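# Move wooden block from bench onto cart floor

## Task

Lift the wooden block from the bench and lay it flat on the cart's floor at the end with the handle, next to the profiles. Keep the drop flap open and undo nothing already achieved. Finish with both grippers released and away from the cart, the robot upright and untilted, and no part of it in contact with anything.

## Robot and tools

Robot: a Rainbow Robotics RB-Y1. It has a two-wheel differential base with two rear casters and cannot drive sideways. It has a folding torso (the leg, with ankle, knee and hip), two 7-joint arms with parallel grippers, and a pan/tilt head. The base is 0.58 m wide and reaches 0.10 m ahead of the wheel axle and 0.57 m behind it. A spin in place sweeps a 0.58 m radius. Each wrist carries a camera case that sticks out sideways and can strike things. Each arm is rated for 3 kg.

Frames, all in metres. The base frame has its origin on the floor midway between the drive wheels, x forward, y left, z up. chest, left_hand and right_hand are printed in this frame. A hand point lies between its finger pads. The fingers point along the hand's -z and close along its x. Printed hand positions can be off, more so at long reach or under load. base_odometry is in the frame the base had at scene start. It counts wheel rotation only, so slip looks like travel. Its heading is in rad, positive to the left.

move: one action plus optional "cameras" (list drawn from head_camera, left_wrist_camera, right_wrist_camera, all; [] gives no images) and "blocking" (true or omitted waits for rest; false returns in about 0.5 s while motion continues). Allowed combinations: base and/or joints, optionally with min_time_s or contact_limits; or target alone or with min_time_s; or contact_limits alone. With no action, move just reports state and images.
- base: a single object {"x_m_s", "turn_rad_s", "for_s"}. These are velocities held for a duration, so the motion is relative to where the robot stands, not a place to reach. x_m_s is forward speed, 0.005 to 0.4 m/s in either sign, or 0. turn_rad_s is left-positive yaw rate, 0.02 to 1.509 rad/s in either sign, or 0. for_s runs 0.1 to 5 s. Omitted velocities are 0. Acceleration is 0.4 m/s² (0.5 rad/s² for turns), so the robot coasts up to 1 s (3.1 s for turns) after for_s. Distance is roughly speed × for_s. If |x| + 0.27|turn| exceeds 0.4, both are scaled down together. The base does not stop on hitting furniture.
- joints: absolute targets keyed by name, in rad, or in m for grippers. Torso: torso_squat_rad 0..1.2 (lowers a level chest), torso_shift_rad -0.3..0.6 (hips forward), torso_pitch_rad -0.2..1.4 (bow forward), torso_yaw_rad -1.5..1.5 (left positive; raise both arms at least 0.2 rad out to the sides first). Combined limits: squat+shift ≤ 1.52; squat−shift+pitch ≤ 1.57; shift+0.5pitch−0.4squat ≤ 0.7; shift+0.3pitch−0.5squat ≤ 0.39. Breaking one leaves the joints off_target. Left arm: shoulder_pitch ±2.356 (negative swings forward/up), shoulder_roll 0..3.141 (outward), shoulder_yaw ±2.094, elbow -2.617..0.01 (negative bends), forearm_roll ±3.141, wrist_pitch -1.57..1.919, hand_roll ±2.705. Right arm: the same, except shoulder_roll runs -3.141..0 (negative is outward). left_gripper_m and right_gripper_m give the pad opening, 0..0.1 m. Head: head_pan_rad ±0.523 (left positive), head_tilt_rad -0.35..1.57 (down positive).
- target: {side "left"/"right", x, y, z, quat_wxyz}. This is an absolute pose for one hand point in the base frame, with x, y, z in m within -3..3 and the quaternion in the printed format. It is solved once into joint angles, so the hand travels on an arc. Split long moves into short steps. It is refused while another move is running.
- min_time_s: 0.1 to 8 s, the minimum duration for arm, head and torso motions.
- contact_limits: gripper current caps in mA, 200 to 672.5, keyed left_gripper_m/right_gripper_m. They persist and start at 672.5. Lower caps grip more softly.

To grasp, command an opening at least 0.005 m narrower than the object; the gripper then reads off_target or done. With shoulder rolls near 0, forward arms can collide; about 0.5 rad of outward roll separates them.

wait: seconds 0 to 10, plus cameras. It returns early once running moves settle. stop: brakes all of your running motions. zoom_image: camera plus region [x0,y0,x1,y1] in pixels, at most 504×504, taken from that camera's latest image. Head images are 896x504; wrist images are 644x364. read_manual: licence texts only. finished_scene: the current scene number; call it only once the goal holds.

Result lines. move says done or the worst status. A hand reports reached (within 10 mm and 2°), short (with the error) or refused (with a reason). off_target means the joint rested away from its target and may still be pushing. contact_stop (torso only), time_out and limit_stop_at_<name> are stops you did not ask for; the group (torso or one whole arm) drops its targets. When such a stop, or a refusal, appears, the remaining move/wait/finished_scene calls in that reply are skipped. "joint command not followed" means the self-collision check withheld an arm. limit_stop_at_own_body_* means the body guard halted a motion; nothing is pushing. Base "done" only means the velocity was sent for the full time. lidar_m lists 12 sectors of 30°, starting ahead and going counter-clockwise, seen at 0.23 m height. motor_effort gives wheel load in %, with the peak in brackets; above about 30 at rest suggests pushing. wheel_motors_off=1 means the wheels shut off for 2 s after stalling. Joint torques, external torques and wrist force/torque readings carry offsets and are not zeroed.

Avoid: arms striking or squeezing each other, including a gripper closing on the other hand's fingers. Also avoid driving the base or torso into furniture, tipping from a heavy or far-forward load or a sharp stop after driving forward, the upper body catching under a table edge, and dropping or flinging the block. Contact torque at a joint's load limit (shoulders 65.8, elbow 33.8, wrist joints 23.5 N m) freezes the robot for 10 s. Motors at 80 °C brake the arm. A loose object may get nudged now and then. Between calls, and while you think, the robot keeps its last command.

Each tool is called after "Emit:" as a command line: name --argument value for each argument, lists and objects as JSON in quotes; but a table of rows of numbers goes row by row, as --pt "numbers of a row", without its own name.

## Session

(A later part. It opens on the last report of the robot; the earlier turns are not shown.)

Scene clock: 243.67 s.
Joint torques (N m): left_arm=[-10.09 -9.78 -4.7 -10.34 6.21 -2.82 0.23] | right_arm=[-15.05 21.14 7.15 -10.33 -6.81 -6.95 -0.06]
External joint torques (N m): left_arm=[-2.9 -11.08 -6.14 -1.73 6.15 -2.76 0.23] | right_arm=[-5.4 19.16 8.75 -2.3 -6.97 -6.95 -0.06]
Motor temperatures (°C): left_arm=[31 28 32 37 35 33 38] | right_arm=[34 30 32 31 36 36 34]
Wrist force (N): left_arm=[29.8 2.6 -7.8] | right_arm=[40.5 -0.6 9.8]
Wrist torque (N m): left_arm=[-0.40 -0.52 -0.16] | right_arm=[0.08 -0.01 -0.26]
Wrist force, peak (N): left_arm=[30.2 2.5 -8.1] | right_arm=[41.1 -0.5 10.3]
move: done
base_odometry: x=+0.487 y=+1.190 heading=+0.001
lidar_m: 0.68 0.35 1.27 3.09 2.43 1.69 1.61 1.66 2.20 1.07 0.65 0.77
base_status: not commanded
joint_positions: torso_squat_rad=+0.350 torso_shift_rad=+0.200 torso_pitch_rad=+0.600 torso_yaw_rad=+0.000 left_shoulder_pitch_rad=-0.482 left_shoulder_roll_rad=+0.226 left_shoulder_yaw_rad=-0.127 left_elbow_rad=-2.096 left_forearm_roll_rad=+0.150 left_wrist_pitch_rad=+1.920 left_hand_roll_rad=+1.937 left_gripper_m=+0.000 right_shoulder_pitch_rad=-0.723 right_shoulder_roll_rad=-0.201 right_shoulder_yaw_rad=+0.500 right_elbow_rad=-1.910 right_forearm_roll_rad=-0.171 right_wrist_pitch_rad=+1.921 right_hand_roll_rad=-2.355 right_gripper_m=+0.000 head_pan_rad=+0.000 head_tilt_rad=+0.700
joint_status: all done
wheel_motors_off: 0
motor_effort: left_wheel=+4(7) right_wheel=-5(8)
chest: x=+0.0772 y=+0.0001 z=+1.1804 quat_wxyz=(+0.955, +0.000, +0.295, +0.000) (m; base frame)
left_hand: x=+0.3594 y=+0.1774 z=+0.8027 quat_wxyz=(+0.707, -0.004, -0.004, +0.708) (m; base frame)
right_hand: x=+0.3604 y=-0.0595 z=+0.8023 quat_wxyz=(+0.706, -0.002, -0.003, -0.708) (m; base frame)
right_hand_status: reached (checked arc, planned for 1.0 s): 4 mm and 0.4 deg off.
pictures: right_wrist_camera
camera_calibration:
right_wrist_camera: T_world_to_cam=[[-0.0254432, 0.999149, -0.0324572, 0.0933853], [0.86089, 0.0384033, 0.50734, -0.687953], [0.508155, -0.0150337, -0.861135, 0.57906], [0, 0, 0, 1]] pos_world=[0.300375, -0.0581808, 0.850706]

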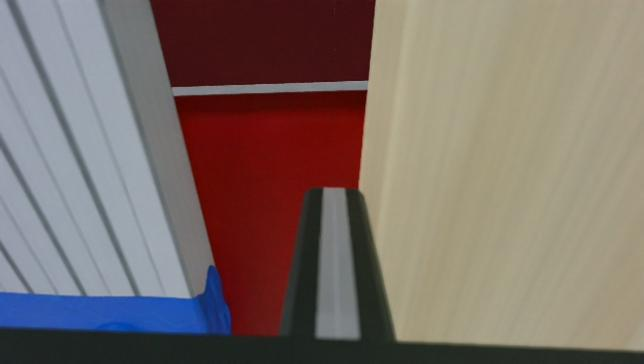

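Emit:
move --target '{"side":"right","x":0.36,"y":-0.078,"z":0.803,"quat_wxyz":[0.7071,0,0,-0.7071]}' --min_time_s 1.5 --cameras '[]'

Emit:
move --target '{"side":"left","x":0.36,"y":0.19,"z":0.803,"quat_wxyz":[0.7071,0,0,0.7071]}' --min_time_s 1.5 --cameras '["head_camera"]'

Emit:
move --base '{"x_m_s":-0.2,"for_s":3}' --cameras '["head_camera"]'

Scene clock: 249.13 s.
Joint torques (N m): left_arm=[-8.23 -3.98 -2.07 -9.82 2.39 -1.54 0.35] | right_arm=[-7.77 0.25 -3.93 -9.67 -0.36 -0.11 0.25]
External joint torques (N m): left_arm=[-1.04 -5.24 -3.5 -1.21 2.32 -1.48 0.35] | right_arm=[1.5 -0.79 -2.09 -1.68 -0.51 -0.1 0.25]
Motor temperatures (°C): left_arm=[31 28 32 37 35 33 38] | right_arm=[34 31 32 31 36 37 34]
Wrist force (N): left_arm=[9.8 1.0 -5.0] | right_arm=[-1.2 1.9 -5.0]
Wrist torque (N m): left_arm=[-0.25 -0.06 0.01] | right_arm=[-0.21 -0.01 -0.06]
Wrist force, peak (N): left_arm=[30.5 2.4 -8.2] | right_arm=[41.7 -0.6 9.4]
move: done
base_odometry: x=+0.487 y=+1.190 heading=+0.001
lidar_m: 0.66 0.34 1.26 3.09 2.44 1.72 1.61 1.66 2.20 1.07 0.65 0.76
base_status: not commanded
joint_positions: torso_squat_rad=+0.350 torso_shift_rad=+0.200 torso_pitch_rad=+0.600 torso_yaw_rad=+0.000 left_shoulder_pitch_rad=-0.483 left_shoulder_roll_rad=+0.224 left_shoulder_yaw_rad=-0.128 left_elbow_rad=-2.096 left_forearm_roll_rad=+0.151 left_wrist_pitch_rad=+1.919 left_hand_roll_rad=+1.937 left_gripper_m=+0.000 right_shoulder_pitch_rad=-0.693 right_shoulder_roll_rad=-0.246 right_shoulder_yaw_rad=+0.471 right_elbow_rad=-1.955 right_forearm_roll_rad=-0.203 right_wrist_pitch_rad=+1.919 right_hand_roll_rad=-2.329 right_gripper_m=+0.000 head_pan_rad=+0.000 head_tilt_rad=+0.700
joint_status: all done
wheel_motors_off: 0
motor_effort: left_wheel=+6(7) right_wheel=-5(8)
chest: x=+0.0772 y=+0.0001 z=+1.1804 quat_wxyz=(+0.955, +0.000, +0.295, +0.000) (m; base frame)
left_hand: x=+0.3594 y=+0.1764 z=+0.8028 quat_wxyz=(+0.707, -0.005, -0.003, +0.707) (m; base frame)
right_hand: x=+0.3600 y=-0.0776 z=+0.8030 quat_wxyz=(+0.707, +0.000, +0.000, -0.707) (m; base frame)
right_hand_status: reached (checked arc, planned for 1.5 s): 0 mm and 0.0 deg off.
pictures: none
No camera images: "cameras" was empty.

Scene clock: 250.97 s.
Joint torques (N m): left_arm=[-5.32 1.88 3.93 -9.39 0.35 -0.59 -0.37] | right_arm=[-7.92 0.32 -4.11 -9.58 -0.26 -0.13 0.36]
External joint torques (N m): left_arm=[1.8 -0.13 2.15 -0.84 0.28 -0.54 -0.37] | right_arm=[1.34 -0.72 -2.27 -1.58 -0.41 -0.12 0.36]
Motor temperatures (°C): left_arm=[31 28 32 37 35 33 38] | right_arm=[34 31 32 31 36 37 34]
Wrist force (N): left_arm=[1.6 1.0 -8.3] | right_arm=[-0.6 1.9 -5.2]
Wrist torque (N m): left_arm=[-0.27 0.25 0.04] | right_arm=[-0.23 0.03 -0.08]
Wrist force, peak (N): left_arm=[10.9 0.8 -5.8] | right_arm=[-1.0 1.8 -5.3]
move: done
base_odometry: x=+0.487 y=+1.190 heading=+0.001
lidar_m: 0.66 0.36 1.27 3.08 2.43 1.72 1.61 1.67 2.19 1.07 0.66 0.77
base_status: not commanded
joint_positions: torso_squat_rad=+0.350 torso_shift_rad=+0.200 torso_pitch_rad=+0.600 torso_yaw_rad=+0.000 left_shoulder_pitch_rad=-0.478 left_shoulder_roll_rad=+0.258 left_shoulder_yaw_rad=-0.101 left_elbow_rad=-2.097 left_forearm_roll_rad=+0.192 left_wrist_pitch_rad=+1.919 left_hand_roll_rad=+1.928 left_gripper_m=+0.000 right_shoulder_pitch_rad=-0.693 right_shoulder_roll_rad=-0.246 right_shoulder_yaw_rad=+0.471 right_elbow_rad=-1.955 right_forearm_roll_rad=-0.203 right_wrist_pitch_rad=+1.919 right_hand_roll_rad=-2.329 right_gripper_m=+0.000 head_pan_rad=+0.000 head_tilt_rad=+0.700
joint_status: all done
wheel_motors_off: 0
motor_effort: left_wheel=+5(7) right_wheel=-5(7)
chest: x=+0.0772 y=+0.0001 z=+1.1804 quat_wxyz=(+0.955, +0.000, +0.295, +0.000) (m; base frame)
left_hand: x=+0.3602 y=+0.1896 z=+0.8031 quat_wxyz=(+0.707, -0.002, -0.001, +0.707) (m; base frame)
left_hand_status: reached (checked arc, planned for 1.5 s): 0 mm and 0.3 deg off.
right_hand: x=+0.3600 y=-0.0776 z=+0.8030 quat_wxyz=(+0.707, +0.000, +0.000, -0.707) (m; base frame)
pictures: head_camera
camera_calibration:
head_camera: T_world_to_cam=[[-0.0188023, -0.999502, -0.0253297, 0.0367907], [-0.946408, 0.0259619, -0.321927, 0.67797], [0.322425, 0.0179192, -0.946425, 1.13969], [0, 0, 0, 1]] pos_world=[0.274863, -0.00125137, 1.29782]

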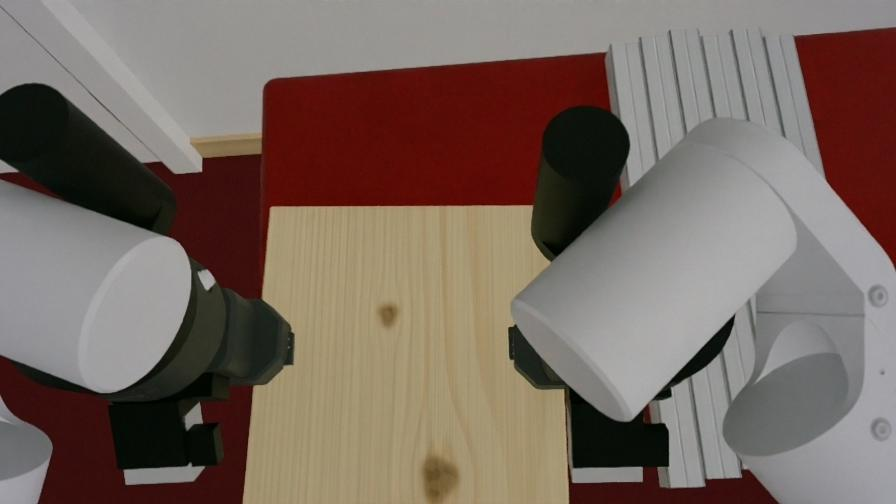

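Scene clock: 255.00 s.
Joint torques (N m): left_arm=[-6.7 1.8 3.23 -9.04 0.18 -0.46 -0.35] | right_arm=[-8.77 0.59 -3.63 -9.28 -0.15 0.05 0.24]
External joint torques (N m): left_arm=[0.42 -0.21 1.45 -0.48 0.11 -0.41 -0.35] | right_arm=[0.49 -0.44 -1.79 -1.28 -0.3 0.06 0.24]
Motor temperatures (°C): left_arm=[31 28 32 37 35 33 38] | right_arm=[34 31 32 31 36 37 34]
Wrist force (N): left_arm=[1.3 1.2 -7.3] | right_arm=[-0.7 1.5 -5.1]
Wrist torque (N m): left_arm=[-0.30 0.20 0.10] | right_arm=[-0.18 0.05 -0.06]
Wrist force, peak (N): left_arm=[1.3 0.7 -8.7] | right_arm=[-0.4 1.6 -5.6]
move: done
base_odometry: x=-0.114 y=+1.189 heading=+0.002
lidar_m: 0.93 1.58 2.07 4.43 1.53 1.06 1.01 1.05 1.38 3.32 1.28 1.11
base_status: done (sent for 3 of 3 s)
joint_positions: torso_squat_rad=+0.350 torso_shift_rad=+0.200 torso_pitch_rad=+0.600 torso_yaw_rad=+0.000 left_shoulder_pitch_rad=-0.478 left_shoulder_roll_rad=+0.258 left_shoulder_yaw_rad=-0.101 left_elbow_rad=-2.097 left_forearm_roll_rad=+0.192 left_wrist_pitch_rad=+1.919 left_hand_roll_rad=+1.928 left_gripper_m=+0.000 right_shoulder_pitch_rad=-0.692 right_shoulder_roll_rad=-0.246 right_shoulder_yaw_rad=+0.471 right_elbow_rad=-1.955 right_forearm_roll_rad=-0.203 right_wrist_pitch_rad=+1.919 right_hand_roll_rad=-2.329 right_gripper_m=+0.000 head_pan_rad=+0.000 head_tilt_rad=+0.700
joint_status: not commanded
wheel_motors_off: 0
motor_effort: left_wheel=+6(19) right_wheel=-8(30)
chest: x=+0.0773 y=+0.0001 z=+1.1803 quat_wxyz=(+0.955, +0.000, +0.296, +0.000) (m; base frame)
left_hand: x=+0.3602 y=+0.1897 z=+0.8029 quat_wxyz=(+0.707, -0.002, -0.001, +0.707) (m; base frame)
right_hand: x=+0.3600 y=-0.0777 z=+0.8028 quat_wxyz=(+0.707, +0.000, +0.000, -0.707) (m; base frame)
pictures: head_camera
camera_calibration:
head_camera: T_world_to_cam=[[-0.0188385, -0.999504, -0.0252335, 0.0366755], [-0.946469, 0.0259618, -0.321749, 0.677818], [0.322245, 0.0178214, -0.946489, 1.1397], [0, 0, 0, 1]] pos_world=[0.274963, -0.00125113, 1.29772]

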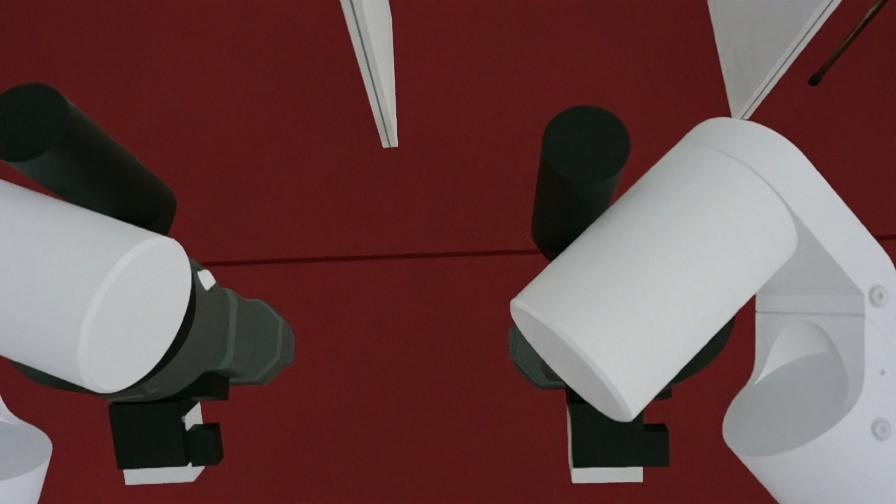

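Emit:
move --target '{"side":"left","x":0.36,"y":0.1735,"z":0.803,"quat_wxyz":[0.7071,0,0,0.7071]}' --cameras '[]'

Emit:
move --target '{"side":"right","x":0.36,"y":-0.0535,"z":0.803,"quat_wxyz":[0.7071,0,0,-0.7071]}' --cameras '[]'

Emit:
move --joints '{"torso_squat_rad":0.05}' --cameras '[]'

Emit:
move --target '{"side":"left","x":0.319,"y":0.1735,"z":0.75,"quat_wxyz":[0.7071,0,0,0.7071]}' --cameras '[]'

Emit:
move --target '{"side":"right","x":0.319,"y":-0.0535,"z":0.75,"quat_wxyz":[0.7071,0,0,-0.7071]}' --cameras '[]'

Emit:
move --joints '{"torso_squat_rad":0.4}' --cameras '[]'

Emit:
move --target '{"side":"left","x":0.319,"y":0.1735,"z":0.6,"quat_wxyz":[0.7071,0,0,0.7071]}' --cameras '[]'

Emit:
move --target '{"side":"right","x":0.319,"y":-0.0535,"z":0.6,"quat_wxyz":[0.7071,0,0,-0.7071]}' --cameras '[]'

Emit:
move --joints '{"torso_squat_rad":0.68}' --cameras '[]'

Emit:
move --target '{"side":"left","x":0.319,"y":0.1735,"z":0.45,"quat_wxyz":[0.7071,0,0,0.7071]}' --cameras '[]'

Emit:
move --target '{"side":"right","x":0.319,"y":-0.0535,"z":0.45,"quat_wxyz":[0.7071,0,0,-0.7071]}' --cameras '[]'

Emit:
move --joints '{"torso_squat_rad":0.91}' --cameras '[]'

Emit:
move --target '{"side":"left","x":0.319,"y":0.1735,"z":0.342,"quat_wxyz":[0.7071,0,0,0.7071]}' --cameras '[]'

Emit:
move --target '{"side":"right","x":0.319,"y":-0.0535,"z":0.342,"quat_wxyz":[0.7071,0,0,-0.7071]}' --cameras '[]'

Emit:
move --target '{"side":"left","x":0.319,"y":0.21,"z":0.342,"quat_wxyz":[0.7071,0,0,0.7071]}' --cameras '[]'

Emit:
move --target '{"side":"right","x":0.319,"y":-0.09,"z":0.342,"quat_wxyz":[0.7071,0,0,-0.7071]}' --cameras '["head_camera"]'

Scene clock: 262.10 s.
Joint torques (N m): left_arm=[-6.87 0.77 2.36 -8.18 0 -0.34 0.1] | right_arm=[-9.18 0.83 -3.38 -8.98 -0.02 -0.03 0.27]
External joint torques (N m): left_arm=[0.46 -0.7 0.66 0.39 -0.08 -0.28 0.1] | right_arm=[0.07 -0.2 -1.53 -0.99 -0.17 -0.02 0.27]
Motor temperatures (°C): left_arm=[31 28 32 37 35 33 38] | right_arm=[34 30 32 31 36 37 34]
Wrist force (N): left_arm=[1.3 0.5 -7.1] | right_arm=[-0.4 2.0 -4.5]
Wrist torque (N m): left_arm=[-0.20 0.20 0.07] | right_arm=[-0.22 0.13 -0.06]
Wrist force, peak (N): left_arm=[1.0 1.3 -8.4] | right_arm=[-0.6 2.2 -5.3]
move: done
base_odometry: x=-0.114 y=+1.189 heading=+0.002
lidar_m: 0.94 1.58 2.08 4.43 1.53 1.06 1.01 1.05 1.40 3.33 1.27 1.11
base_status: not commanded
joint_positions: torso_squat_rad=+0.350 torso_shift_rad=+0.200 torso_pitch_rad=+0.600 torso_yaw_rad=+0.000 left_shoulder_pitch_rad=-0.494 left_shoulder_roll_rad=+0.256 left_shoulder_yaw_rad=-0.154 left_elbow_rad=-2.093 left_forearm_roll_rad=+0.184 left_wrist_pitch_rad=+1.919 left_hand_roll_rad=+1.979 left_gripper_m=+0.000 right_shoulder_pitch_rad=-0.692 right_shoulder_roll_rad=-0.246 right_shoulder_yaw_rad=+0.471 right_elbow_rad=-1.955 right_forearm_roll_rad=-0.203 right_wrist_pitch_rad=+1.919 right_hand_roll_rad=-2.329 right_gripper_m=+0.000 head_pan_rad=+0.000 head_tilt_rad=+0.700
joint_status: all done
wheel_motors_off: 0
motor_effort: left_wheel=+7(8) right_wheel=-7(8)
chest: x=+0.0773 y=+0.0001 z=+1.1803 quat_wxyz=(+0.955, +0.000, +0.296, +0.000) (m; base frame)
left_hand: x=+0.3597 y=+0.1738 z=+0.8031 quat_wxyz=(+0.707, -0.004, -0.001, +0.707) (m; base frame)
left_hand_status: reached (checked arc, planned for 0.3 s): 0 mm and 0.5 deg off.
right_hand: x=+0.3600 y=-0.0778 z=+0.8028 quat_wxyz=(+0.707, +0.000, +0.000, -0.707) (m; base frame)
pictures: none
No camera images: "cameras" was empty.

Scene clock: 262.73 s.
Joint torques (N m): left_arm=[-6.74 0.78 2.33 -8.19 -0.06 -0.43 0.06] | right_arm=[-10.81 2.45 -1.72 -8.48 0.14 0.19 0.01]
External joint torques (N m): left_arm=[0.58 -0.69 0.64 0.38 -0.13 -0.38 0.06] | right_arm=[-1.05 0.31 -0.08 -0.45 -0.01 0.2 0.01]
Motor temperatures (°C): left_arm=[31 28 32 37 35 33 38] | right_arm=[34 30 32 31 36 37 34]
Wrist force (N): left_arm=[1.6 1.2 -7.6] | right_arm=[-0.6 1.7 -5.2]
Wrist torque (N m): left_arm=[-0.35 0.21 0.07] | right_arm=[-0.21 0.08 -0.06]
Wrist force, peak (N): left_arm=[0.6 1.2 -8.3] | right_arm=[-1.8 1.3 -5.5]
move: done
base_odometry: x=-0.114 y=+1.189 heading=+0.002
lidar_m: 0.94 1.58 2.09 4.43 1.52 1.07 1.01 1.05 1.38 3.32 1.28 1.11
base_status: not commanded
joint_positions: torso_squat_rad=+0.350 torso_shift_rad=+0.200 torso_pitch_rad=+0.600 torso_yaw_rad=+0.000 left_shoulder_pitch_rad=-0.494 left_shoulder_roll_rad=+0.256 left_shoulder_yaw_rad=-0.154 left_elbow_rad=-2.092 left_forearm_roll_rad=+0.184 left_wrist_pitch_rad=+1.919 left_hand_roll_rad=+1.979 left_gripper_m=+0.000 right_shoulder_pitch_rad=-0.734 right_shoulder_roll_rad=-0.199 right_shoulder_yaw_rad=+0.513 right_elbow_rad=-1.903 right_forearm_roll_rad=-0.180 right_wrist_pitch_rad=+1.918 right_hand_roll_rad=-2.370 right_gripper_m=+0.000 head_pan_rad=+0.000 head_tilt_rad=+0.700
joint_status: all done
wheel_motors_off: 0
motor_effort: left_wheel=+7(7) right_wheel=-8(9)
chest: x=+0.0773 y=+0.0001 z=+1.1803 quat_wxyz=(+0.955, +0.000, +0.296, +0.000) (m; base frame)
left_hand: x=+0.3597 y=+0.1738 z=+0.8031 quat_wxyz=(+0.707, -0.004, -0.001, +0.707) (m; base frame)
right_hand: x=+0.3599 y=-0.0535 z=+0.8030 quat_wxyz=(+0.707, +0.000, +0.000, -0.707) (m; base frame)
right_hand_status: reached (checked arc, planned for 0.3 s): 0 mm and 0.0 deg off.
pictures: none
No camera images: "cameras" was empty.

Scene clock: 264.50 s.
Joint torques (N m): left_arm=[-6.64 0.63 2.56 -8.29 -0.05 -0.16 0.09] | right_arm=[-10.76 2.23 -1.82 -8.47 0.19 0.12 0.04]
External joint torques (N m): left_arm=[0.68 -0.84 0.86 0.28 -0.13 -0.11 0.09] | right_arm=[-1 0.1 -0.19 -0.44 0.04 0.12 0.03]
Motor temperatures (°C): left_arm=[31 28 32 37 35 33 38] | right_arm=[34 30 32 31 36 37 34]
Wrist force (N): left_arm=[1.4 0.2 -7.1] | right_arm=[-1.4 1.8 -4.9]
Wrist torque (N m): left_arm=[-0.18 0.23 0.04] | right_arm=[-0.21 -0.04 -0.09]
Wrist force, peak (N): left_arm=[1.6 1.1 -8.4] | right_arm=[-1.0 2.0 -5.3]
move: done
base_odometry: x=-0.114 y=+1.189 heading=+0.002
lidar_m: 0.93 1.57 2.07 4.44 1.51 1.06 1.00 1.05 1.39 3.33 1.28 1.11
base_status: not commanded
joint_positions: torso_squat_rad=+0.050 torso_shift_rad=+0.200 torso_pitch_rad=+0.600 torso_yaw_rad=+0.000 left_shoulder_pitch_rad=-0.494 left_shoulder_roll_rad=+0.256 left_shoulder_yaw_rad=-0.154 left_elbow_rad=-2.092 left_forearm_roll_rad=+0.184 left_wrist_pitch_rad=+1.919 left_hand_roll_rad=+1.979 left_gripper_m=+0.000 right_shoulder_pitch_rad=-0.734 right_shoulder_roll_rad=-0.199 right_shoulder_yaw_rad=+0.513 right_elbow_rad=-1.903 right_forearm_roll_rad=-0.180 right_wrist_pitch_rad=+1.918 right_hand_roll_rad=-2.370 right_gripper_m=+0.000 head_pan_rad=+0.000 head_tilt_rad=+0.700
joint_status: all done
wheel_motors_off: 0
motor_effort: left_wheel=+8(8) right_wheel=-7(10)
chest: x=+0.0857 y=+0.0001 z=+1.2210 quat_wxyz=(+0.955, +0.000, +0.296, +0.000) (m; base frame)
left_hand: x=+0.3679 y=+0.1738 z=+0.8438 quat_wxyz=(+0.707, -0.004, -0.001, +0.707) (m; base frame)
right_hand: x=+0.3682 y=-0.0535 z=+0.8436 quat_wxyz=(+0.707, +0.000, +0.000, -0.707) (m; base frame)
pictures: none
No camera images: "cameras" was empty.

Scene clock: 265.47 s.
Joint torques (N m): left_arm=[-4.88 -0.15 1.61 -9.04 -0.11 0.09 -0.3] | right_arm=[-10.9 2.37 -1.9 -8.66 0.14 0.12 0.08]
External joint torques (N m): left_arm=[-0.7 -0.85 0.54 -0.32 -0.19 0.13 -0.3] | right_arm=[-1.14 0.23 -0.27 -0.63 -0.01 0.13 0.08]
Motor temperatures (°C): left_arm=[31 28 32 37 35 33 38] | right_arm=[34 30 32 31 36 37 34]
Wrist force (N): left_arm=[1.1 0.8 -7.6] | right_arm=[-0.4 1.8 -4.9]
Wrist torque (N m): left_arm=[-0.26 0.22 0.06] | right_arm=[-0.20 0.08 -0.10]
Wrist force, peak (N): left_arm=[1.3 0.5 -8.9] | right_arm=[-0.6 1.5 -5.2]
move: done
base_odometry: x=-0.114 y=+1.189 heading=+0.002
lidar_m: 0.94 1.59 2.07 4.43 1.53 1.06 1.01 1.06 1.39 3.33 1.28 1.10
base_status: not commanded
joint_positions: torso_squat_rad=+0.050 torso_shift_rad=+0.200 torso_pitch_rad=+0.600 torso_yaw_rad=+0.000 left_shoulder_pitch_rad=-0.309 left_shoulder_roll_rad=+0.238 left_shoulder_yaw_rad=-0.247 left_elbow_rad=-1.892 left_forearm_roll_rad=+0.101 left_wrist_pitch_rad=+1.547 left_hand_roll_rad=+1.972 left_gripper_m=+0.000 right_shoulder_pitch_rad=-0.734 right_shoulder_roll_rad=-0.199 right_shoulder_yaw_rad=+0.513 right_elbow_rad=-1.903 right_forearm_roll_rad=-0.180 right_wrist_pitch_rad=+1.918 right_hand_roll_rad=-2.370 right_gripper_m=+0.000 head_pan_rad=+0.000 head_tilt_rad=+0.700
joint_status: all done
wheel_motors_off: 0
motor_effort: left_wheel=+7(8) right_wheel=-6(9)
chest: x=+0.0856 y=+0.0001 z=+1.2211 quat_wxyz=(+0.955, +0.000, +0.296, +0.000) (m; base frame)
left_hand: x=+0.3186 y=+0.1737 z=+0.7507 quat_wxyz=(+0.707, +0.000, +0.000, +0.707) (m; base frame)
left_hand_status: reached (checked arc, planned for 0.5 s): 1 mm and 0.0 deg off.
right_hand: x=+0.3682 y=-0.0535 z=+0.8437 quat_wxyz=(+0.707, +0.000, +0.000, -0.707) (m; base frame)
pictures: none
No camera images: "cameras" was empty.

Scene clock: 266.30 s.
Joint torques (N m): left_arm=[-4.31 -0.26 1.6 -8.85 -0.14 -0.01 -0.06] | right_arm=[-7.85 3.26 -1.2 -9.67 0.19 0.36 -0.19]
External joint torques (N m): left_arm=[-0.13 -0.95 0.53 -0.13 -0.22 0.03 -0.06] | right_arm=[-1.14 0.49 -0.31 -1.48 0.03 0.37 -0.19]
Motor temperatures (°C): left_arm=[31 28 32 37 35 33 38] | right_arm=[34 30 32 31 36 37 34]
Wrist force (N): left_arm=[1.3 0.8 -7.5] | right_arm=[-1.0 1.4 -5.1]
Wrist torque (N m): left_arm=[-0.24 0.24 0.04] | right_arm=[-0.13 0.04 -0.10]
Wrist force, peak (N): left_arm=[2.1 0.5 -8.1] | right_arm=[0.6 1.6 -6.3]
move: done
base_odometry: x=-0.114 y=+1.189 heading=+0.002
lidar_m: 0.93 1.59 2.08 4.43 1.52 1.08 1.01 1.06 1.41 3.31 1.28 1.12
base_status: not commanded
joint_positions: torso_squat_rad=+0.050 torso_shift_rad=+0.200 torso_pitch_rad=+0.600 torso_yaw_rad=+0.000 left_shoulder_pitch_rad=-0.309 left_shoulder_roll_rad=+0.238 left_shoulder_yaw_rad=-0.247 left_elbow_rad=-1.892 left_forearm_roll_rad=+0.101 left_wrist_pitch_rad=+1.547 left_hand_roll_rad=+1.972 left_gripper_m=+0.000 right_shoulder_pitch_rad=-0.568 right_shoulder_roll_rad=-0.212 right_shoulder_yaw_rad=+0.633 right_elbow_rad=-1.714 right_forearm_roll_rad=-0.086 right_wrist_pitch_rad=+1.577 right_hand_roll_rad=-2.400 right_gripper_m=+0.000 head_pan_rad=+0.000 head_tilt_rad=+0.700
joint_status: all done
wheel_motors_off: 0
motor_effort: left_wheel=+7(8) right_wheel=-7(10)
chest: x=+0.0856 y=+0.0001 z=+1.2211 quat_wxyz=(+0.955, +0.000, +0.296, +0.000) (m; base frame)
left_hand: x=+0.3186 y=+0.1736 z=+0.7507 quat_wxyz=(+0.707, +0.000, +0.000, +0.707) (m; base frame)
right_hand: x=+0.3184 y=-0.0539 z=+0.7507 quat_wxyz=(+0.707, +0.000, +0.000, -0.707) (m; base frame)
right_hand_status: reached (checked arc, planned for 0.5 s): 1 mm and 0.0 deg off.
pictures: none
No camera images: "cameras" was empty.

Scene clock: 268.27 s.
Joint torques (N m): left_arm=[-4.38 -0.15 1.47 -8.92 -0.1 0.04 -0.16] | right_arm=[-7.98 2.98 -1.11 -9.69 0.21 0.05 -0.22]
External joint torques (N m): left_arm=[-0.2 -0.84 0.41 -0.2 -0.18 0.08 -0.16] | right_arm=[-1.26 0.21 -0.22 -1.5 0.05 0.06 -0.22]
Motor temperatures (°C): left_arm=[31 28 32 37 35 33 38] | right_arm=[34 30 32 31 36 36 34]
Wrist force (N): left_arm=[1.1 0.8 -8.3] | right_arm=[-0.9 1.4 -4.9]
Wrist torque (N m): left_arm=[-0.29 0.21 0.07] | right_arm=[-0.13 0.02 -0.07]
Wrist force, peak (N): left_arm=[1.3 1.2 -8.3] | right_arm=[-0.6 1.6 -5.5]
move: done
base_odometry: x=-0.114 y=+1.189 heading=+0.002
lidar_m: 0.93 1.59 2.08 4.44 1.54 1.07 1.01 1.05 1.40 3.33 1.28 1.11
base_status: not commanded
joint_positions: torso_squat_rad=+0.400 torso_shift_rad=+0.200 torso_pitch_rad=+0.600 torso_yaw_rad=+0.000 left_shoulder_pitch_rad=-0.309 left_shoulder_roll_rad=+0.238 left_shoulder_yaw_rad=-0.247 left_elbow_rad=-1.892 left_forearm_roll_rad=+0.101 left_wrist_pitch_rad=+1.547 left_hand_roll_rad=+1.972 left_gripper_m=+0.000 right_shoulder_pitch_rad=-0.568 right_shoulder_roll_rad=-0.212 right_shoulder_yaw_rad=+0.633 right_elbow_rad=-1.714 right_forearm_roll_rad=-0.086 right_wrist_pitch_rad=+1.577 right_hand_roll_rad=-2.400 right_gripper_m=+0.000 head_pan_rad=+0.000 head_tilt_rad=+0.700
joint_status: all done
wheel_motors_off: 0
motor_effort: left_wheel=+6(8) right_wheel=-6(9)
chest: x=+0.0748 y=+0.0001 z=+1.1678 quat_wxyz=(+0.955, +0.000, +0.295, +0.000) (m; base frame)
left_hand: x=+0.3078 y=+0.1736 z=+0.6975 quat_wxyz=(+0.707, +0.000, +0.000, +0.707) (m; base frame)
right_hand: x=+0.3076 y=-0.0539 z=+0.6974 quat_wxyz=(+0.707, +0.000, +0.000, -0.707) (m; base frame)
pictures: none
No camera images: "cameras" was empty.

Scene clock: 269.43 s.
Joint torques (N m): left_arm=[-4.87 -0.38 1.97 -6.9 -0.1 -0.08 -0.18] | right_arm=[-7.67 3.23 -1.3 -9.09 0.24 0.23 -0.16]
External joint torques (N m): left_arm=[0.8 -0.99 1.06 0.68 -0.18 -0.04 -0.18] | right_arm=[-0.95 0.46 -0.41 -0.9 0.08 0.24 -0.16]
Motor temperatures (°C): left_arm=[31 28 32 37 35 33 38] | right_arm=[34 30 32 31 36 36 34]
Wrist force (N): left_arm=[1.3 0.8 -7.7] | right_arm=[-1.2 1.1 -4.9]
Wrist torque (N m): left_arm=[-0.24 0.26 0.06] | right_arm=[-0.13 -0.04 -0.05]
Wrist force, peak (N): left_arm=[1.4 0.5 -8.8] | right_arm=[-0.7 1.5 -5.5]
move: done
base_odometry: x=-0.114 y=+1.189 heading=+0.002
lidar_m: 0.94 1.58 2.08 4.44 1.54 1.07 1.01 1.05 1.39 3.32 1.27 1.11
base_status: not commanded
joint_positions: torso_squat_rad=+0.400 torso_shift_rad=+0.200 torso_pitch_rad=+0.600 torso_yaw_rad=+0.000 left_shoulder_pitch_rad=-0.455 left_shoulder_roll_rad=+0.193 left_shoulder_yaw_rad=-0.236 left_elbow_rad=-1.367 left_forearm_roll_rad=+0.098 left_wrist_pitch_rad=+1.174 left_hand_roll_rad=+1.942 left_gripper_m=+0.000 right_shoulder_pitch_rad=-0.568 right_shoulder_roll_rad=-0.212 right_shoulder_yaw_rad=+0.633 right_elbow_rad=-1.714 right_forearm_roll_rad=-0.086 right_wrist_pitch_rad=+1.577 right_hand_roll_rad=-2.400 right_gripper_m=+0.000 head_pan_rad=+0.000 head_tilt_rad=+0.700
joint_status: all done
wheel_motors_off: 0
motor_effort: left_wheel=+6(8) right_wheel=-9(10)
chest: x=+0.0748 y=+0.0001 z=+1.1678 quat_wxyz=(+0.955, +0.000, +0.296, +0.000) (m; base frame)
left_hand: x=+0.3190 y=+0.1735 z=+0.6002 quat_wxyz=(+0.707, +0.000, +0.000, +0.707) (m; base frame)
left_hand_status: reached (checked arc, planned for 0.9 s): 0 mm and 0.0 deg off.
right_hand: x=+0.3077 y=-0.0539 z=+0.6975 quat_wxyz=(+0.707, +0.000, +0.000, -0.707) (m; base frame)
pictures: none
No camera images: "cameras" was empty.

Scene clock: 270.73 s.
Joint torques (N m): left_arm=[-4.77 -0.24 2.11 -7.05 0.03 -0.02 -0.27] | right_arm=[-9.2 4.27 -2.45 -7.51 0.03 0.26 0.14]
External joint torques (N m): left_arm=[0.9 -0.84 1.2 0.53 -0.04 0.02 -0.27] | right_arm=[-1.21 1.09 -1.74 -0.48 -0.11 0.27 0.14]
Motor temperatures (°C): left_arm=[31 28 32 37 35 33 38] | right_arm=[34 30 32 31 36 36 34]
Wrist force (N): left_arm=[0.6 0.6 -7.9] | right_arm=[-0.4 1.4 -4.8]
Wrist torque (N m): left_arm=[-0.24 0.10 0.09] | right_arm=[-0.15 0.05 -0.09]
Wrist force, peak (N): left_arm=[0.9 0.9 -8.5] | right_arm=[-0.4 1.4 -5.5]
move: done
base_odometry: x=-0.114 y=+1.189 heading=+0.002
lidar_m: 0.94 1.58 2.09 4.44 1.54 1.07 1.00 1.06 1.40 3.33 1.28 1.10
base_status: not commanded
joint_positions: torso_squat_rad=+0.400 torso_shift_rad=+0.200 torso_pitch_rad=+0.600 torso_yaw_rad=+0.000 left_shoulder_pitch_rad=-0.455 left_shoulder_roll_rad=+0.193 left_shoulder_yaw_rad=-0.236 left_elbow_rad=-1.367 left_forearm_roll_rad=+0.098 left_wrist_pitch_rad=+1.174 left_hand_roll_rad=+1.942 left_gripper_m=+0.000 right_shoulder_pitch_rad=-0.686 right_shoulder_roll_rad=-0.127 right_shoulder_yaw_rad=+0.611 right_elbow_rad=-1.161 right_forearm_roll_rad=-0.091 right_wrist_pitch_rad=+1.170 right_hand_roll_rad=-2.363 right_gripper_m=+0.000 head_pan_rad=+0.000 head_tilt_rad=+0.700
joint_status: all done
wheel_motors_off: 0
motor_effort: left_wheel=+7(7) right_wheel=-6(9)
chest: x=+0.0748 y=+0.0001 z=+1.1678 quat_wxyz=(+0.955, +0.000, +0.296, +0.000) (m; base frame)
left_hand: x=+0.3190 y=+0.1735 z=+0.6002 quat_wxyz=(+0.707, +0.000, +0.000, +0.707) (m; base frame)
right_hand: x=+0.3186 y=-0.0537 z=+0.6003 quat_wxyz=(+0.707, +0.000, +0.000, -0.707) (m; base frame)
right_hand_status: reached (checked arc, planned for 0.9 s): 1 mm and 0.0 deg off.
pictures: none
No camera images: "cameras" was empty.

Scene clock: 272.43 s.
Joint torques (N m): left_arm=[-4.96 0 1.91 -7.15 -0.07 -0.13 -0.26] | right_arm=[-9.18 4.61 -2.4 -7.16 0.03 0.19 0.14]
External joint torques (N m): left_arm=[0.71 -0.61 1 0.44 -0.14 -0.09 -0.26] | right_arm=[-1.19 1.43 -1.69 -0.12 -0.12 0.19 0.14]
Motor temperatures (°C): left_arm=[31 28 32 37 35 33 38] | right_arm=[34 30 32 31 36 36 34]
Wrist force (N): left_arm=[1.7 1.3 -7.5] | right_arm=[-0.5 1.5 -4.6]
Wrist torque (N m): left_arm=[-0.29 0.27 0.08] | right_arm=[-0.18 0.05 -0.09]
Wrist force, peak (N): left_arm=[1.1 0.9 -8.5] | right_arm=[-0.5 1.7 -5.4]
move: done
base_odometry: x=-0.114 y=+1.189 heading=+0.002
lidar_m: 0.93 1.56 2.07 4.44 1.52 1.06 1.01 1.05 1.39 3.32 1.28 1.11
base_status: not commanded
joint_positions: torso_squat_rad=+0.680 torso_shift_rad=+0.200 torso_pitch_rad=+0.600 torso_yaw_rad=+0.000 left_shoulder_pitch_rad=-0.455 left_shoulder_roll_rad=+0.193 left_shoulder_yaw_rad=-0.236 left_elbow_rad=-1.367 left_forearm_roll_rad=+0.098 left_wrist_pitch_rad=+1.174 left_hand_roll_rad=+1.942 left_gripper_m=+0.000 right_shoulder_pitch_rad=-0.686 right_shoulder_roll_rad=-0.127 right_shoulder_yaw_rad=+0.611 right_elbow_rad=-1.161 right_forearm_roll_rad=-0.091 right_wrist_pitch_rad=+1.170 right_hand_roll_rad=-2.363 right_gripper_m=+0.000 head_pan_rad=+0.000 head_tilt_rad=+0.700
joint_status: all done
wheel_motors_off: 0
motor_effort: left_wheel=+6(8) right_wheel=-7(9)
chest: x=+0.0548 y=+0.0001 z=+1.0693 quat_wxyz=(+0.955, +0.000, +0.296, +0.000) (m; base frame)
left_hand: x=+0.2991 y=+0.1735 z=+0.5018 quat_wxyz=(+0.707, +0.000, +0.000, +0.707) (m; base frame)
right_hand: x=+0.2987 y=-0.0537 z=+0.5019 quat_wxyz=(+0.707, +0.000, +0.000, -0.707) (m; base frame)
pictures: none
No camera images: "cameras" was empty.

Scene clock: 273.63 s.
Joint torques (N m): left_arm=[-6.56 -0.17 2.19 -5.36 0.18 -0.06 -0.2] | right_arm=[-9.01 4.06 -2.59 -7.38 0.1 0.07 0.12]
External joint torques (N m): left_arm=[1.47 -1.02 1.43 0.79 0.12 -0.02 -0.2] | right_arm=[-1.02 0.88 -1.87 -0.35 -0.05 0.08 0.12]
Motor temperatures (°C): left_arm=[31 28 32 37 35 33 38] | right_arm=[34 30 32 31 36 36 34]
Wrist force (N): left_arm=[0.9 0.7 -7.7] | right_arm=[-1.0 1.5 -4.5]
Wrist torque (N m): left_arm=[-0.24 0.16 0.09] | right_arm=[-0.15 0.00 -0.10]
Wrist force, peak (N): left_arm=[1.3 1.2 -8.6] | right_arm=[-0.7 1.7 -4.9]
move: done
base_odometry: x=-0.114 y=+1.189 heading=+0.002
lidar_m: 0.92 1.58 2.07 4.43 1.53 1.07 1.01 1.06 1.38 3.33 1.28 1.09
base_status: not commanded
joint_positions: torso_squat_rad=+0.680 torso_shift_rad=+0.200 torso_pitch_rad=+0.600 torso_yaw_rad=+0.000 left_shoulder_pitch_rad=-0.668 left_shoulder_roll_rad=+0.156 left_shoulder_yaw_rad=-0.202 left_elbow_rad=-0.893 left_forearm_roll_rad=+0.125 left_wrist_pitch_rad=+0.914 left_hand_roll_rad=+1.907 left_gripper_m=+0.000 right_shoulder_pitch_rad=-0.686 right_shoulder_roll_rad=-0.127 right_shoulder_yaw_rad=+0.611 right_elbow_rad=-1.161 right_forearm_roll_rad=-0.091 right_wrist_pitch_rad=+1.170 right_hand_roll_rad=-2.363 right_gripper_m=+0.000 head_pan_rad=+0.000 head_tilt_rad=+0.700
joint_status: all done
wheel_motors_off: 0
motor_effort: left_wheel=+6(8) right_wheel=-8(9)
chest: x=+0.0548 y=+0.0001 z=+1.0693 quat_wxyz=(+0.955, +0.000, +0.296, +0.000) (m; base frame)
left_hand: x=+0.3192 y=+0.1734 z=+0.4502 quat_wxyz=(+0.707, +0.000, +0.000, +0.707) (m; base frame)
left_hand_status: reached (checked arc, planned for 0.8 s): 0 mm and 0.0 deg off.
right_hand: x=+0.2987 y=-0.0537 z=+0.5019 quat_wxyz=(+0.707, +0.000, +0.000, -0.707) (m; base frame)
pictures: none
No camera images: "cameras" was empty.

Scene clock: 275.17 s.
Joint torques (N m): left_arm=[-6.69 -0.4 2.35 -5.53 0.27 -0.01 -0.36] | right_arm=[-11.35 4.01 -2.7 -4.47 -0.26 0.35 0.21]
External joint torques (N m): left_arm=[1.35 -1.25 1.6 0.61 0.21 0.03 -0.36] | right_arm=[-0.73 0.82 -2.24 0.44 -0.38 0.37 0.21]
Motor temperatures (°C): left_arm=[31 28 32 37 35 33 38] | right_arm=[34 30 32 31 36 36 34]
Wrist force (N): left_arm=[0.8 0.8 -8.0] | right_arm=[-0.9 2.0 -4.6]
Wrist torque (N m): left_arm=[-0.24 0.12 0.06] | right_arm=[-0.21 -0.02 -0.10]
Wrist force, peak (N): left_arm=[0.8 0.6 -8.6] | right_arm=[-2.1 2.7 -4.5]
move: done
base_odometry: x=-0.114 y=+1.189 heading=+0.002
lidar_m: 0.93 1.58 2.05 4.43 1.53 1.05 1.01 1.06 1.39 3.34 1.27 1.11
base_status: not commanded
joint_positions: torso_squat_rad=+0.680 torso_shift_rad=+0.200 torso_pitch_rad=+0.600 torso_yaw_rad=+0.000 left_shoulder_pitch_rad=-0.668 left_shoulder_roll_rad=+0.156 left_shoulder_yaw_rad=-0.202 left_elbow_rad=-0.893 left_forearm_roll_rad=+0.125 left_wrist_pitch_rad=+0.914 left_hand_roll_rad=+1.907 left_gripper_m=+0.000 right_shoulder_pitch_rad=-0.950 right_shoulder_roll_rad=+0.000 right_shoulder_yaw_rad=+0.575 right_elbow_rad=-0.506 right_forearm_roll_rad=-0.175 right_wrist_pitch_rad=+0.795 right_hand_roll_rad=-2.309 right_gripper_m=+0.000 head_pan_rad=+0.000 head_tilt_rad=+0.700
joint_status: all done
wheel_motors_off: 0
motor_effort: left_wheel=+7(7) right_wheel=-7(9)
chest: x=+0.0548 y=+0.0001 z=+1.0693 quat_wxyz=(+0.955, +0.000, +0.296, +0.000) (m; base frame)
left_hand: x=+0.3191 y=+0.1734 z=+0.4502 quat_wxyz=(+0.707, +0.000, +0.000, +0.707) (m; base frame)
right_hand: x=+0.3192 y=-0.0542 z=+0.4503 quat_wxyz=(+0.707, +0.002, -0.001, -0.707) (m; base frame)
right_hand_status: reached (checked arc, planned for 1.0 s): 1 mm and 0.3 deg off.
pictures: none
No camera images: "cameras" was empty.

Scene clock: 276.77 s.
Joint torques (N m): left_arm=[-7.24 -0.23 2.21 -5.49 0.16 0 -0.26] | right_arm=[-10.97 4.03 -2.55 -4.91 0 0.12 0.24]
External joint torques (N m): left_arm=[0.8 -1.08 1.45 0.65 0.1 0.04 -0.26] | right_arm=[-0.35 0.83 -2.09 0 -0.12 0.13 0.24]
Motor temperatures (°C): left_arm=[31 28 32 37 35 33 38] | right_arm=[34 30 32 31 36 36 34]
Wrist force (N): left_arm=[1.3 0.9 -7.8] | right_arm=[-0.7 1.2 -5.2]
Wrist torque (N m): left_arm=[-0.26 0.20 0.08] | right_arm=[-0.13 0.03 -0.04]
Wrist force, peak (N): left_arm=[1.0 0.0 -8.5] | right_arm=[-0.6 1.5 -5.4]
move: done
base_odometry: x=-0.114 y=+1.189 heading=+0.002
lidar_m: 0.94 1.57 2.07 4.43 1.54 1.06 1.01 1.06 1.38 3.32 1.28 1.12
base_status: not commanded
joint_positions: torso_squat_rad=+0.910 torso_shift_rad=+0.200 torso_pitch_rad=+0.600 torso_yaw_rad=+0.000 left_shoulder_pitch_rad=-0.668 left_shoulder_roll_rad=+0.156 left_shoulder_yaw_rad=-0.202 left_elbow_rad=-0.893 left_forearm_roll_rad=+0.125 left_wrist_pitch_rad=+0.914 left_hand_roll_rad=+1.907 left_gripper_m=+0.000 right_shoulder_pitch_rad=-0.950 right_shoulder_roll_rad=+0.000 right_shoulder_yaw_rad=+0.575 right_elbow_rad=-0.506 right_forearm_roll_rad=-0.175 right_wrist_pitch_rad=+0.795 right_hand_roll_rad=-2.309 right_gripper_m=+0.000 head_pan_rad=+0.000 head_tilt_rad=+0.700
joint_status: all done
wheel_motors_off: 0
motor_effort: left_wheel=+6(7) right_wheel=-7(9)
chest: x=+0.0321 y=+0.0001 z=+0.9569 quat_wxyz=(+0.955, +0.000, +0.296, +0.000) (m; base frame)
left_hand: x=+0.2963 y=+0.1734 z=+0.3378 quat_wxyz=(+0.707, +0.000, +0.000, +0.707) (m; base frame)
right_hand: x=+0.2964 y=-0.0542 z=+0.3379 quat_wxyz=(+0.707, +0.002, -0.001, -0.707) (m; base frame)
pictures: none
No camera images: "cameras" was empty.

Scene clock: 277.40 s.
Joint torques (N m): left_arm=[-7.96 0.36 2.35 -5.35 0.14 -0.21 -0.26] | right_arm=[-11 4.02 -2.41 -5.02 -0.09 0.03 0.15]
External joint torques (N m): left_arm=[1.48 -0.9 1.51 0.77 0.08 -0.17 -0.26] | right_arm=[-0.38 0.82 -1.95 -0.11 -0.2 0.05 0.15]
Motor temperatures (°C): left_arm=[31 28 32 37 35 33 38] | right_arm=[34 30 32 31 36 36 34]
Wrist force (N): left_arm=[1.4 1.1 -7.9] | right_arm=[-0.8 1.5 -5.2]
Wrist torque (N m): left_arm=[-0.28 0.23 0.05] | right_arm=[-0.17 0.00 -0.04]
Wrist force, peak (N): left_arm=[1.4 1.1 -8.5] | right_arm=[-0.2 2.1 -5.2]
move: done
base_odometry: x=-0.114 y=+1.189 heading=+0.002
lidar_m: 0.93 1.58 2.07 4.43 1.53 1.06 1.01 1.06 1.38 3.32 1.27 1.11
base_status: not commanded
joint_positions: torso_squat_rad=+0.910 torso_shift_rad=+0.200 torso_pitch_rad=+0.600 torso_yaw_rad=+0.000 left_shoulder_pitch_rad=-0.749 left_shoulder_roll_rad=+0.161 left_shoulder_yaw_rad=-0.185 left_elbow_rad=-0.815 left_forearm_roll_rad=+0.149 left_wrist_pitch_rad=+0.915 left_hand_roll_rad=+1.889 left_gripper_m=+0.000 right_shoulder_pitch_rad=-0.950 right_shoulder_roll_rad=+0.000 right_shoulder_yaw_rad=+0.575 right_elbow_rad=-0.506 right_forearm_roll_rad=-0.175 right_wrist_pitch_rad=+0.795 right_hand_roll_rad=-2.309 right_gripper_m=+0.000 head_pan_rad=+0.000 head_tilt_rad=+0.700
joint_status: all done
wheel_motors_off: 0
motor_effort: left_wheel=+5(7) right_wheel=-7(9)
chest: x=+0.0321 y=+0.0001 z=+0.9569 quat_wxyz=(+0.955, +0.000, +0.296, +0.000) (m; base frame)
left_hand: x=+0.3191 y=+0.1734 z=+0.3422 quat_wxyz=(+0.707, +0.000, +0.000, +0.707) (m; base frame)
left_hand_status: reached (checked arc, planned for 0.3 s): 0 mm and 0.1 deg off.
right_hand: x=+0.2964 y=-0.0542 z=+0.3379 quat_wxyz=(+0.707, +0.002, -0.001, -0.707) (m; base frame)
pictures: none
No camera images: "cameras" was empty.

Scene clock: 278.20 s.
Joint torques (N m): left_arm=[-8.24 0.36 2.17 -5.51 0.19 -0.17 -0.18] | right_arm=[-13.01 3.27 -0.02 -4.03 0.05 0.11 0.16]
External joint torques (N m): left_arm=[1.19 -0.91 1.33 0.61 0.13 -0.12 -0.18] | right_arm=[-0.8 0.87 0.65 0.09 -0.06 0.15 0.16]
Motor temperatures (°C): left_arm=[31 28 32 37 35 33 38] | right_arm=[34 30 32 31 36 36 34]
Wrist force (N): left_arm=[1.1 0.7 -7.7] | right_arm=[-0.2 1.2 -5.1]
Wrist torque (N m): left_arm=[-0.24 0.22 0.06] | right_arm=[-0.13 0.08 -0.08]
Wrist force, peak (N): left_arm=[1.4 0.5 -8.1] | right_arm=[-0.4 1.6 -5.2]
move: done
base_odometry: x=-0.114 y=+1.189 heading=+0.002
lidar_m: 0.94 1.58 2.08 4.41 1.53 1.08 1.01 1.05 1.40 3.32 1.27 1.11
base_status: not commanded
joint_positions: torso_squat_rad=+0.910 torso_shift_rad=+0.200 torso_pitch_rad=+0.600 torso_yaw_rad=+0.000 left_shoulder_pitch_rad=-0.749 left_shoulder_roll_rad=+0.161 left_shoulder_yaw_rad=-0.185 left_elbow_rad=-0.815 left_forearm_roll_rad=+0.149 left_wrist_pitch_rad=+0.915 left_hand_roll_rad=+1.889 left_gripper_m=+0.000 right_shoulder_pitch_rad=-1.081 right_shoulder_roll_rad=+0.000 right_shoulder_yaw_rad=+0.723 right_elbow_rad=-0.340 right_forearm_roll_rad=-0.390 right_wrist_pitch_rad=+0.714 right_hand_roll_rad=-2.297 right_gripper_m=+0.000 head_pan_rad=+0.000 head_tilt_rad=+0.700
joint_status: all done
wheel_motors_off: 0
motor_effort: left_wheel=+6(7) right_wheel=-7(9)
chest: x=+0.0321 y=+0.0001 z=+0.9569 quat_wxyz=(+0.955, +0.000, +0.296, +0.000) (m; base frame)
left_hand: x=+0.3191 y=+0.1734 z=+0.3422 quat_wxyz=(+0.707, +0.000, +0.000, +0.707) (m; base frame)
right_hand: x=+0.3188 y=-0.0540 z=+0.3426 quat_wxyz=(+0.707, +0.008, -0.001, -0.707) (m; base frame)
right_hand_status: reached (checked arc, planned for 0.5 s): 1 mm and 1.0 deg off.
pictures: none
No camera images: "cameras" was empty.

Scene clock: 278.83 s.
Joint torques (N m): left_arm=[-8.45 1.12 2.39 -6.67 0.14 -0.29 -0.09] | right_arm=[-12.44 3.08 -0.17 -4 0.16 -0.01 0.11]
External joint torques (N m): left_arm=[0.52 -1.78 1.15 -0.66 0.1 -0.25 -0.09] | right_arm=[-0.23 0.68 0.51 0.12 0.05 0.03 0.11]
Motor temperatures (°C): left_arm=[31 28 32 37 35 33 38] | right_arm=[34 30 32 31 36 36 34]
Wrist force (N): left_arm=[0.4 0.6 -8.0] | right_arm=[-0.8 1.6 -5.1]
Wrist torque (N m): left_arm=[-0.19 0.09 0.05] | right_arm=[-0.17 0.02 -0.08]
Wrist force, peak (N): left_arm=[0.0 0.5 -8.7] | right_arm=[-0.5 1.8 -5.2]
move: done
base_odometry: x=-0.114 y=+1.189 heading=+0.002
lidar_m: 0.94 1.58 2.08 4.43 1.54 1.07 1.00 1.05 1.38 3.33 1.27 1.11
base_status: not commanded
joint_positions: torso_squat_rad=+0.910 torso_shift_rad=+0.200 torso_pitch_rad=+0.600 torso_yaw_rad=+0.000 left_shoulder_pitch_rad=-0.720 left_shoulder_roll_rad=+0.221 left_shoulder_yaw_rad=-0.159 left_elbow_rad=-0.838 left_forearm_roll_rad=+0.208 left_wrist_pitch_rad=+0.911 left_hand_roll_rad=+1.818 left_gripper_m=+0.000 right_shoulder_pitch_rad=-1.081 right_shoulder_roll_rad=+0.000 right_shoulder_yaw_rad=+0.723 right_elbow_rad=-0.340 right_forearm_roll_rad=-0.390 right_wrist_pitch_rad=+0.714 right_hand_roll_rad=-2.297 right_gripper_m=+0.000 head_pan_rad=+0.000 head_tilt_rad=+0.700
joint_status: all done
wheel_motors_off: 0
motor_effort: left_wheel=+7(7) right_wheel=-8(9)
chest: x=+0.0321 y=+0.0001 z=+0.9569 quat_wxyz=(+0.955, +0.000, +0.296, +0.000) (m; base frame)
left_hand: x=+0.3194 y=+0.2097 z=+0.3421 quat_wxyz=(+0.707, +0.001, -0.003, +0.707) (m; base frame)
left_hand_status: reached (checked arc, planned for 0.3 s): 1 mm and 0.4 deg off.
right_hand: x=+0.3188 y=-0.0540 z=+0.3426 quat_wxyz=(+0.707, +0.008, -0.001, -0.707) (m; base frame)
pictures: none
No camera images: "cameras" was empty.

Scene clock: 279.83 s.
Joint torques (N m): left_arm=[-8.07 1.6 2.42 -6.6 0.22 -0.26 -0.06] | right_arm=[-11.59 2.18 -1.75 -5.32 -0.07 -0.05 0.18]
External joint torques (N m): left_arm=[0.9 -1.31 1.19 -0.59 0.17 -0.21 -0.06] | right_arm=[-0.14 1.44 -0.45 -0.71 -0.19 -0.06 0.18]
Motor temperatures (°C): left_arm=[31 28 32 37 35 33 38] | right_arm=[34 30 32 31 36 36 34]
Wrist force (N): left_arm=[2.0 0.6 -7.3] | right_arm=[-0.9 1.8 -5.1]
Wrist torque (N m): left_arm=[-0.20 0.29 0.07] | right_arm=[-0.21 0.03 -0.06]
Wrist force, peak (N): left_arm=[1.0 0.6 -8.4] | right_arm=[0.4 2.3 -5.4]
move: done
base_odometry: x=-0.114 y=+1.189 heading=+0.002
lidar_m: 0.93 1.58 2.07 4.43 1.53 1.08 1.01 1.06 1.41 3.34 1.27 1.11
base_status: not commanded
joint_positions: torso_squat_rad=+0.910 torso_shift_rad=+0.200 torso_pitch_rad=+0.600 torso_yaw_rad=+0.000 left_shoulder_pitch_rad=-0.720 left_shoulder_roll_rad=+0.221 left_shoulder_yaw_rad=-0.159 left_elbow_rad=-0.838 left_forearm_roll_rad=+0.208 left_wrist_pitch_rad=+0.911 left_hand_roll_rad=+1.818 left_gripper_m=+0.000 right_shoulder_pitch_rad=-0.978 right_shoulder_roll_rad=-0.131 right_shoulder_yaw_rad=+0.722 right_elbow_rad=-0.573 right_forearm_roll_rad=-0.394 right_wrist_pitch_rad=+0.820 right_hand_roll_rad=-2.277 right_gripper_m=+0.000 head_pan_rad=+0.000 head_tilt_rad=+0.700
joint_status: all done
wheel_motors_off: 0
motor_effort: left_wheel=+6(7) right_wheel=-7(9)
chest: x=+0.0321 y=+0.0001 z=+0.9569 quat_wxyz=(+0.955, +0.000, +0.296, +0.000) (m; base frame)
left_hand: x=+0.3194 y=+0.2095 z=+0.3420 quat_wxyz=(+0.707, +0.001, -0.003, +0.707) (m; base frame)
right_hand: x=+0.3187 y=-0.0901 z=+0.3421 quat_wxyz=(+0.707, -0.003, +0.001, -0.707) (m; base frame)
right_hand_status: reached (checked arc, planned for 0.6 s): 0 mm and 0.3 deg off.
pictures: head_camera
camera_calibration:
head_camera: T_world_to_cam=[[-0.0189344, -0.999502, -0.0252601, 0.0302358], [-0.946477, 0.0260605, -0.321716, 0.563031], [0.322214, 0.0178166, -0.946499, 0.942867], [0, 0, 0, 1]] pos_world=[0.229663, -0.00125082, 1.07432]

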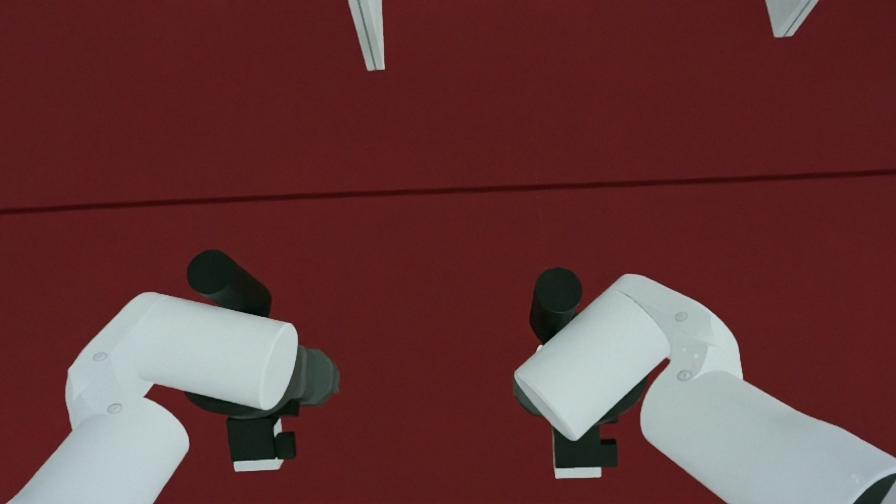

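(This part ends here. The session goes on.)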